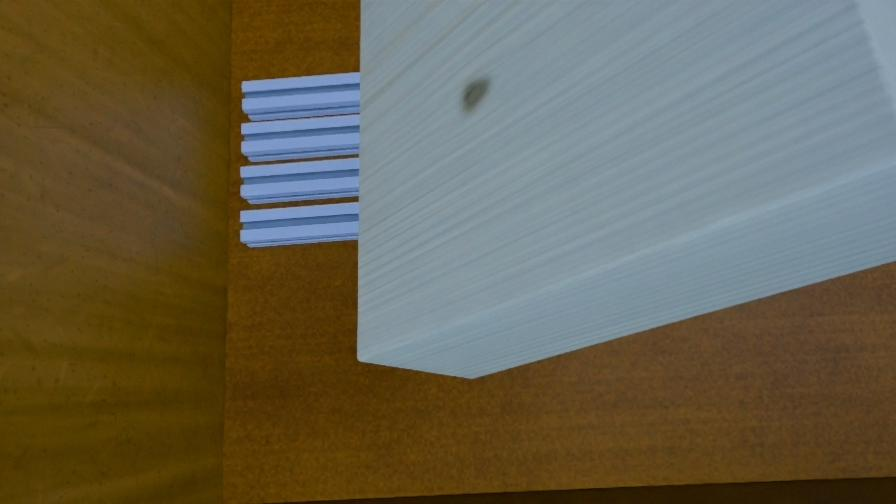

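Call:
move(target={"side":"right","x":0.448,"y":-0.09,"z":0.63,"quat_wxyz":[0.653,0.271,-0.271,0.653]}, min_time_s=1.5, cameras=[])

Call:
move(target={"side":"right","x":0.457,"y":0.01,"z":0.54,"quat_wxyz":[0.633,0.279,-0.263,0.672]}, min_time_s=1.2, cameras=[])

Call:
move(target={"side":"right","x":0.465,"y":0.049,"z":0.45,"quat_wxyz":[0.633,0.279,-0.263,0.672]}, min_time_s=1.4, cameras=["head_camera"])

Scene clock: 79.17 s.
Joint torques (N m): left_arm=[20.17 0.6 1.75 8.5 -0.32 1.18 -0.18] | right_arm=[-12.14 -4.9 -10.16 -10.42 -1.96 -4.12 -0.55]
External joint torques (N m): left_arm=[-1.53 -0.46 1.65 0.1 -0.31 -0.15 -0.22] | right_arm=[-3.28 0.61 -3.03 -7.4 -1.92 -3 -0.58]
Motor temperatures (°C): left_arm=[32 29 31 36 34 33 37] | right_arm=[35 30 32 31 36 37 34]
Wrist force (N): left_arm=[5.2 0.0 -5.5] | right_arm=[-21.0 -3.5 -17.8]
Wrist torque (N m): left_arm=[-0.14 0.43 0.08] | right_arm=[-1.14 1.21 0.38]
Wrist force, peak (N): left_arm=[6.3 -0.2 -6.6] | right_arm=[-21.0 -3.4 -18.9]
move: done
base_odometry: x=+0.494 y=-0.184 heading=-0.010
lidar_m: 0.25 0.26 0.36 1.53 2.27 1.60 1.50 1.55 2.07 4.97 0.37 0.26
base_status: not commanded
joint_positions: torso_squat_rad=+0.900 torso_shift_rad=+0.350 torso_pitch_rad=+0.951 torso_yaw_rad=+0.000 left_shoulder_pitch_rad=+0.030 left_shoulder_roll_rad=+0.050 left_shoulder_yaw_rad=-0.044 left_elbow_rad=-0.201 left_forearm_roll_rad=-0.013 left_wrist_pitch_rad=-0.001 left_hand_roll_rad=+0.028 left_gripper_m=+0.099 right_shoulder_pitch_rad=-2.198 right_shoulder_roll_rad=-1.748 right_shoulder_yaw_rad=+1.865 right_elbow_rad=-2.414 right_forearm_roll_rad=-1.673 right_wrist_pitch_rad=+0.289 right_hand_roll_rad=+0.672 right_gripper_m=+0.074 head_pan_rad=+0.000 head_tilt_rad=+0.450
joint_status: all done
wheel_motors_off: 0
motor_effort: left_wheel=-2(2) right_wheel=+1(3)
chest: x=+0.1733 y=+0.0000 z=+0.8690 quat_wxyz=(+0.889, +0.000, +0.458, +0.000) (m; base frame)
left_hand: x=-0.3365 y=+0.2545 z=+0.4116 quat_wxyz=(+0.925, +0.014, +0.379, -0.021) (m; base frame)
right_hand: x=+0.4485 y=-0.0908 z=+0.6294 quat_wxyz=(+0.651, +0.275, -0.271, +0.653) (m; base frame)
right_hand_status: reached (checked arc, planned for 1.5 s): 1 mm and 0.5 deg off.
pictures: none
No camera images: "cameras" was empty.

Scene clock: 80.77 s.
Joint torques (N m): left_arm=[19.95 -0.15 1.45 8.41 -0.3 1.12 -0.28] | right_arm=[-18.82 -3.21 -15.88 -10.94 -0.37 -6.29 0.02]
External joint torques (N m): left_arm=[-1.75 -1.22 1.34 0.01 -0.29 -0.21 -0.32] | right_arm=[-5.41 2.7 -7.77 -6.42 -0.56 -4.89 -0.01]
Motor temperatures (°C): left_arm=[32 29 31 36 34 33 37] | right_arm=[35 30 32 31 36 37 34]
Wrist force (N): left_arm=[5.8 0.9 -5.9] | right_arm=[-20.5 0.6 -19.1]
Wrist torque (N m): left_arm=[-0.21 0.48 0.04] | right_arm=[-0.25 1.09 0.04]
Wrist force, peak (N): left_arm=[6.9 0.2 -6.7] | right_arm=[-22.6 -0.5 -19.5]
move: done
base_odometry: x=+0.494 y=-0.184 heading=-0.010
lidar_m: 0.24 0.26 0.36 1.52 2.28 1.61 1.49 1.54 2.06 4.97 0.37 0.26
base_status: not commanded
joint_positions: torso_squat_rad=+0.900 torso_shift_rad=+0.350 torso_pitch_rad=+0.951 torso_yaw_rad=+0.000 left_shoulder_pitch_rad=+0.030 left_shoulder_roll_rad=+0.050 left_shoulder_yaw_rad=-0.044 left_elbow_rad=-0.201 left_forearm_roll_rad=-0.013 left_wrist_pitch_rad=-0.001 left_hand_roll_rad=+0.028 left_gripper_m=+0.099 right_shoulder_pitch_rad=-1.907 right_shoulder_roll_rad=-1.212 right_shoulder_yaw_rad=+1.663 right_elbow_rad=-2.095 right_forearm_roll_rad=-0.988 right_wrist_pitch_rad=+0.327 right_hand_roll_rad=+0.048 right_gripper_m=+0.074 head_pan_rad=+0.000 head_tilt_rad=+0.450
joint_status: all done
wheel_motors_off: 0
motor_effort: left_wheel=-1(2) right_wheel=+0(3)
chest: x=+0.1732 y=+0.0001 z=+0.8690 quat_wxyz=(+0.889, +0.000, +0.458, +0.000) (m; base frame)
left_hand: x=-0.3365 y=+0.2545 z=+0.4116 quat_wxyz=(+0.925, +0.014, +0.379, -0.021) (m; base frame)
right_hand: x=+0.4571 y=+0.0086 z=+0.5386 quat_wxyz=(+0.634, +0.279, -0.261, +0.672) (m; base frame)
right_hand_status: reached (checked arc, planned for 1.2 s): 2 mm and 0.3 deg off.
pictures: none
No camera images: "cameras" was empty.

Scene clock: 82.50 s.
Joint torques (N m): left_arm=[19.86 0.11 1.47 8.35 -0.34 1.21 -0.28] | right_arm=[2.72 -1.92 11.71 -2.4 -0.16 9.32 0.95]
External joint torques (N m): left_arm=[-1.8 -0.97 1.36 -0.04 -0.33 -0.12 -0.32] | right_arm=[17.67 2.48 19.5 2.02 -0.34 10.72 0.92]
Motor temperatures (°C): left_arm=[32 29 31 36 34 33 37] | right_arm=[35 30 32 31 36 37 34]
Wrist force (N): left_arm=[5.3 0.9 -5.1] | right_arm=[14.7 -17.3 12.9]
Wrist torque (N m): left_arm=[-0.24 0.44 0.01] | right_arm=[-2.32 -5.48 -1.34]
Wrist force, peak (N): left_arm=[6.8 0.5 -5.9] | right_arm=[15.7 -6.9 53.4]
move: done
base_odometry: x=+0.494 y=-0.184 heading=-0.010
lidar_m: 0.25 0.26 0.37 1.52 2.29 1.63 1.50 1.54 2.06 4.95 0.37 0.25
base_status: not commanded
joint_positions: torso_squat_rad=+0.900 torso_shift_rad=+0.350 torso_pitch_rad=+0.949 torso_yaw_rad=+0.000 left_shoulder_pitch_rad=+0.030 left_shoulder_roll_rad=+0.050 left_shoulder_yaw_rad=-0.044 left_elbow_rad=-0.201 left_forearm_roll_rad=-0.013 left_wrist_pitch_rad=-0.001 left_hand_roll_rad=+0.028 left_gripper_m=+0.099 right_shoulder_pitch_rad=-1.816 right_shoulder_roll_rad=-0.919 right_shoulder_yaw_rad=+1.710 right_elbow_rad=-1.706 right_forearm_roll_rad=-0.954 right_wrist_pitch_rad=+0.193 right_hand_roll_rad=+0.092 right_gripper_m=+0.076 head_pan_rad=+0.000 head_tilt_rad=+0.450
joint_status: all done
wheel_motors_off: 0
motor_effort: left_wheel=-7(12) right_wheel=+0(9)
chest: x=+0.1725 y=-0.0001 z=+0.8696 quat_wxyz=(+0.890, +0.000, +0.457, +0.000) (m; base frame)
left_hand: x=-0.3362 y=+0.2546 z=+0.4111 quat_wxyz=(+0.925, +0.014, +0.378, -0.021) (m; base frame)
right_hand: x=+0.4687 y=+0.0510 z=+0.4552 quat_wxyz=(+0.632, +0.276, -0.270, +0.671) (m; base frame)
right_hand_status: reached (checked arc, planned for 1.4 s): 7 mm and 0.9 deg off.
pictures: head_camera
camera_calibration:
head_camera: T_world_to_cam=[[-0.0214058, -0.999493, -0.0235743, 0.029207], [-0.973563, 0.0262025, -0.22691, 0.610022], [0.227413, 0.0180939, -0.97363, 0.808778], [0, 0, 0, 1]] pos_world=[0.410594, -0.00142583, 0.92656]

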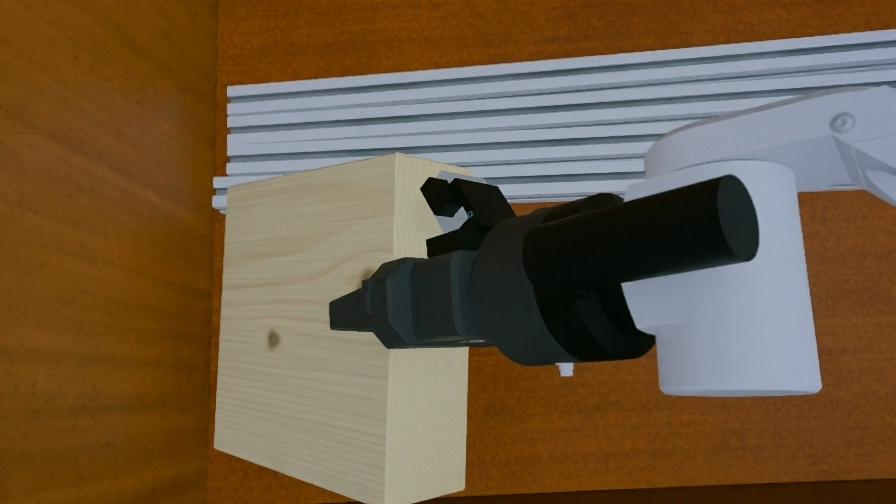

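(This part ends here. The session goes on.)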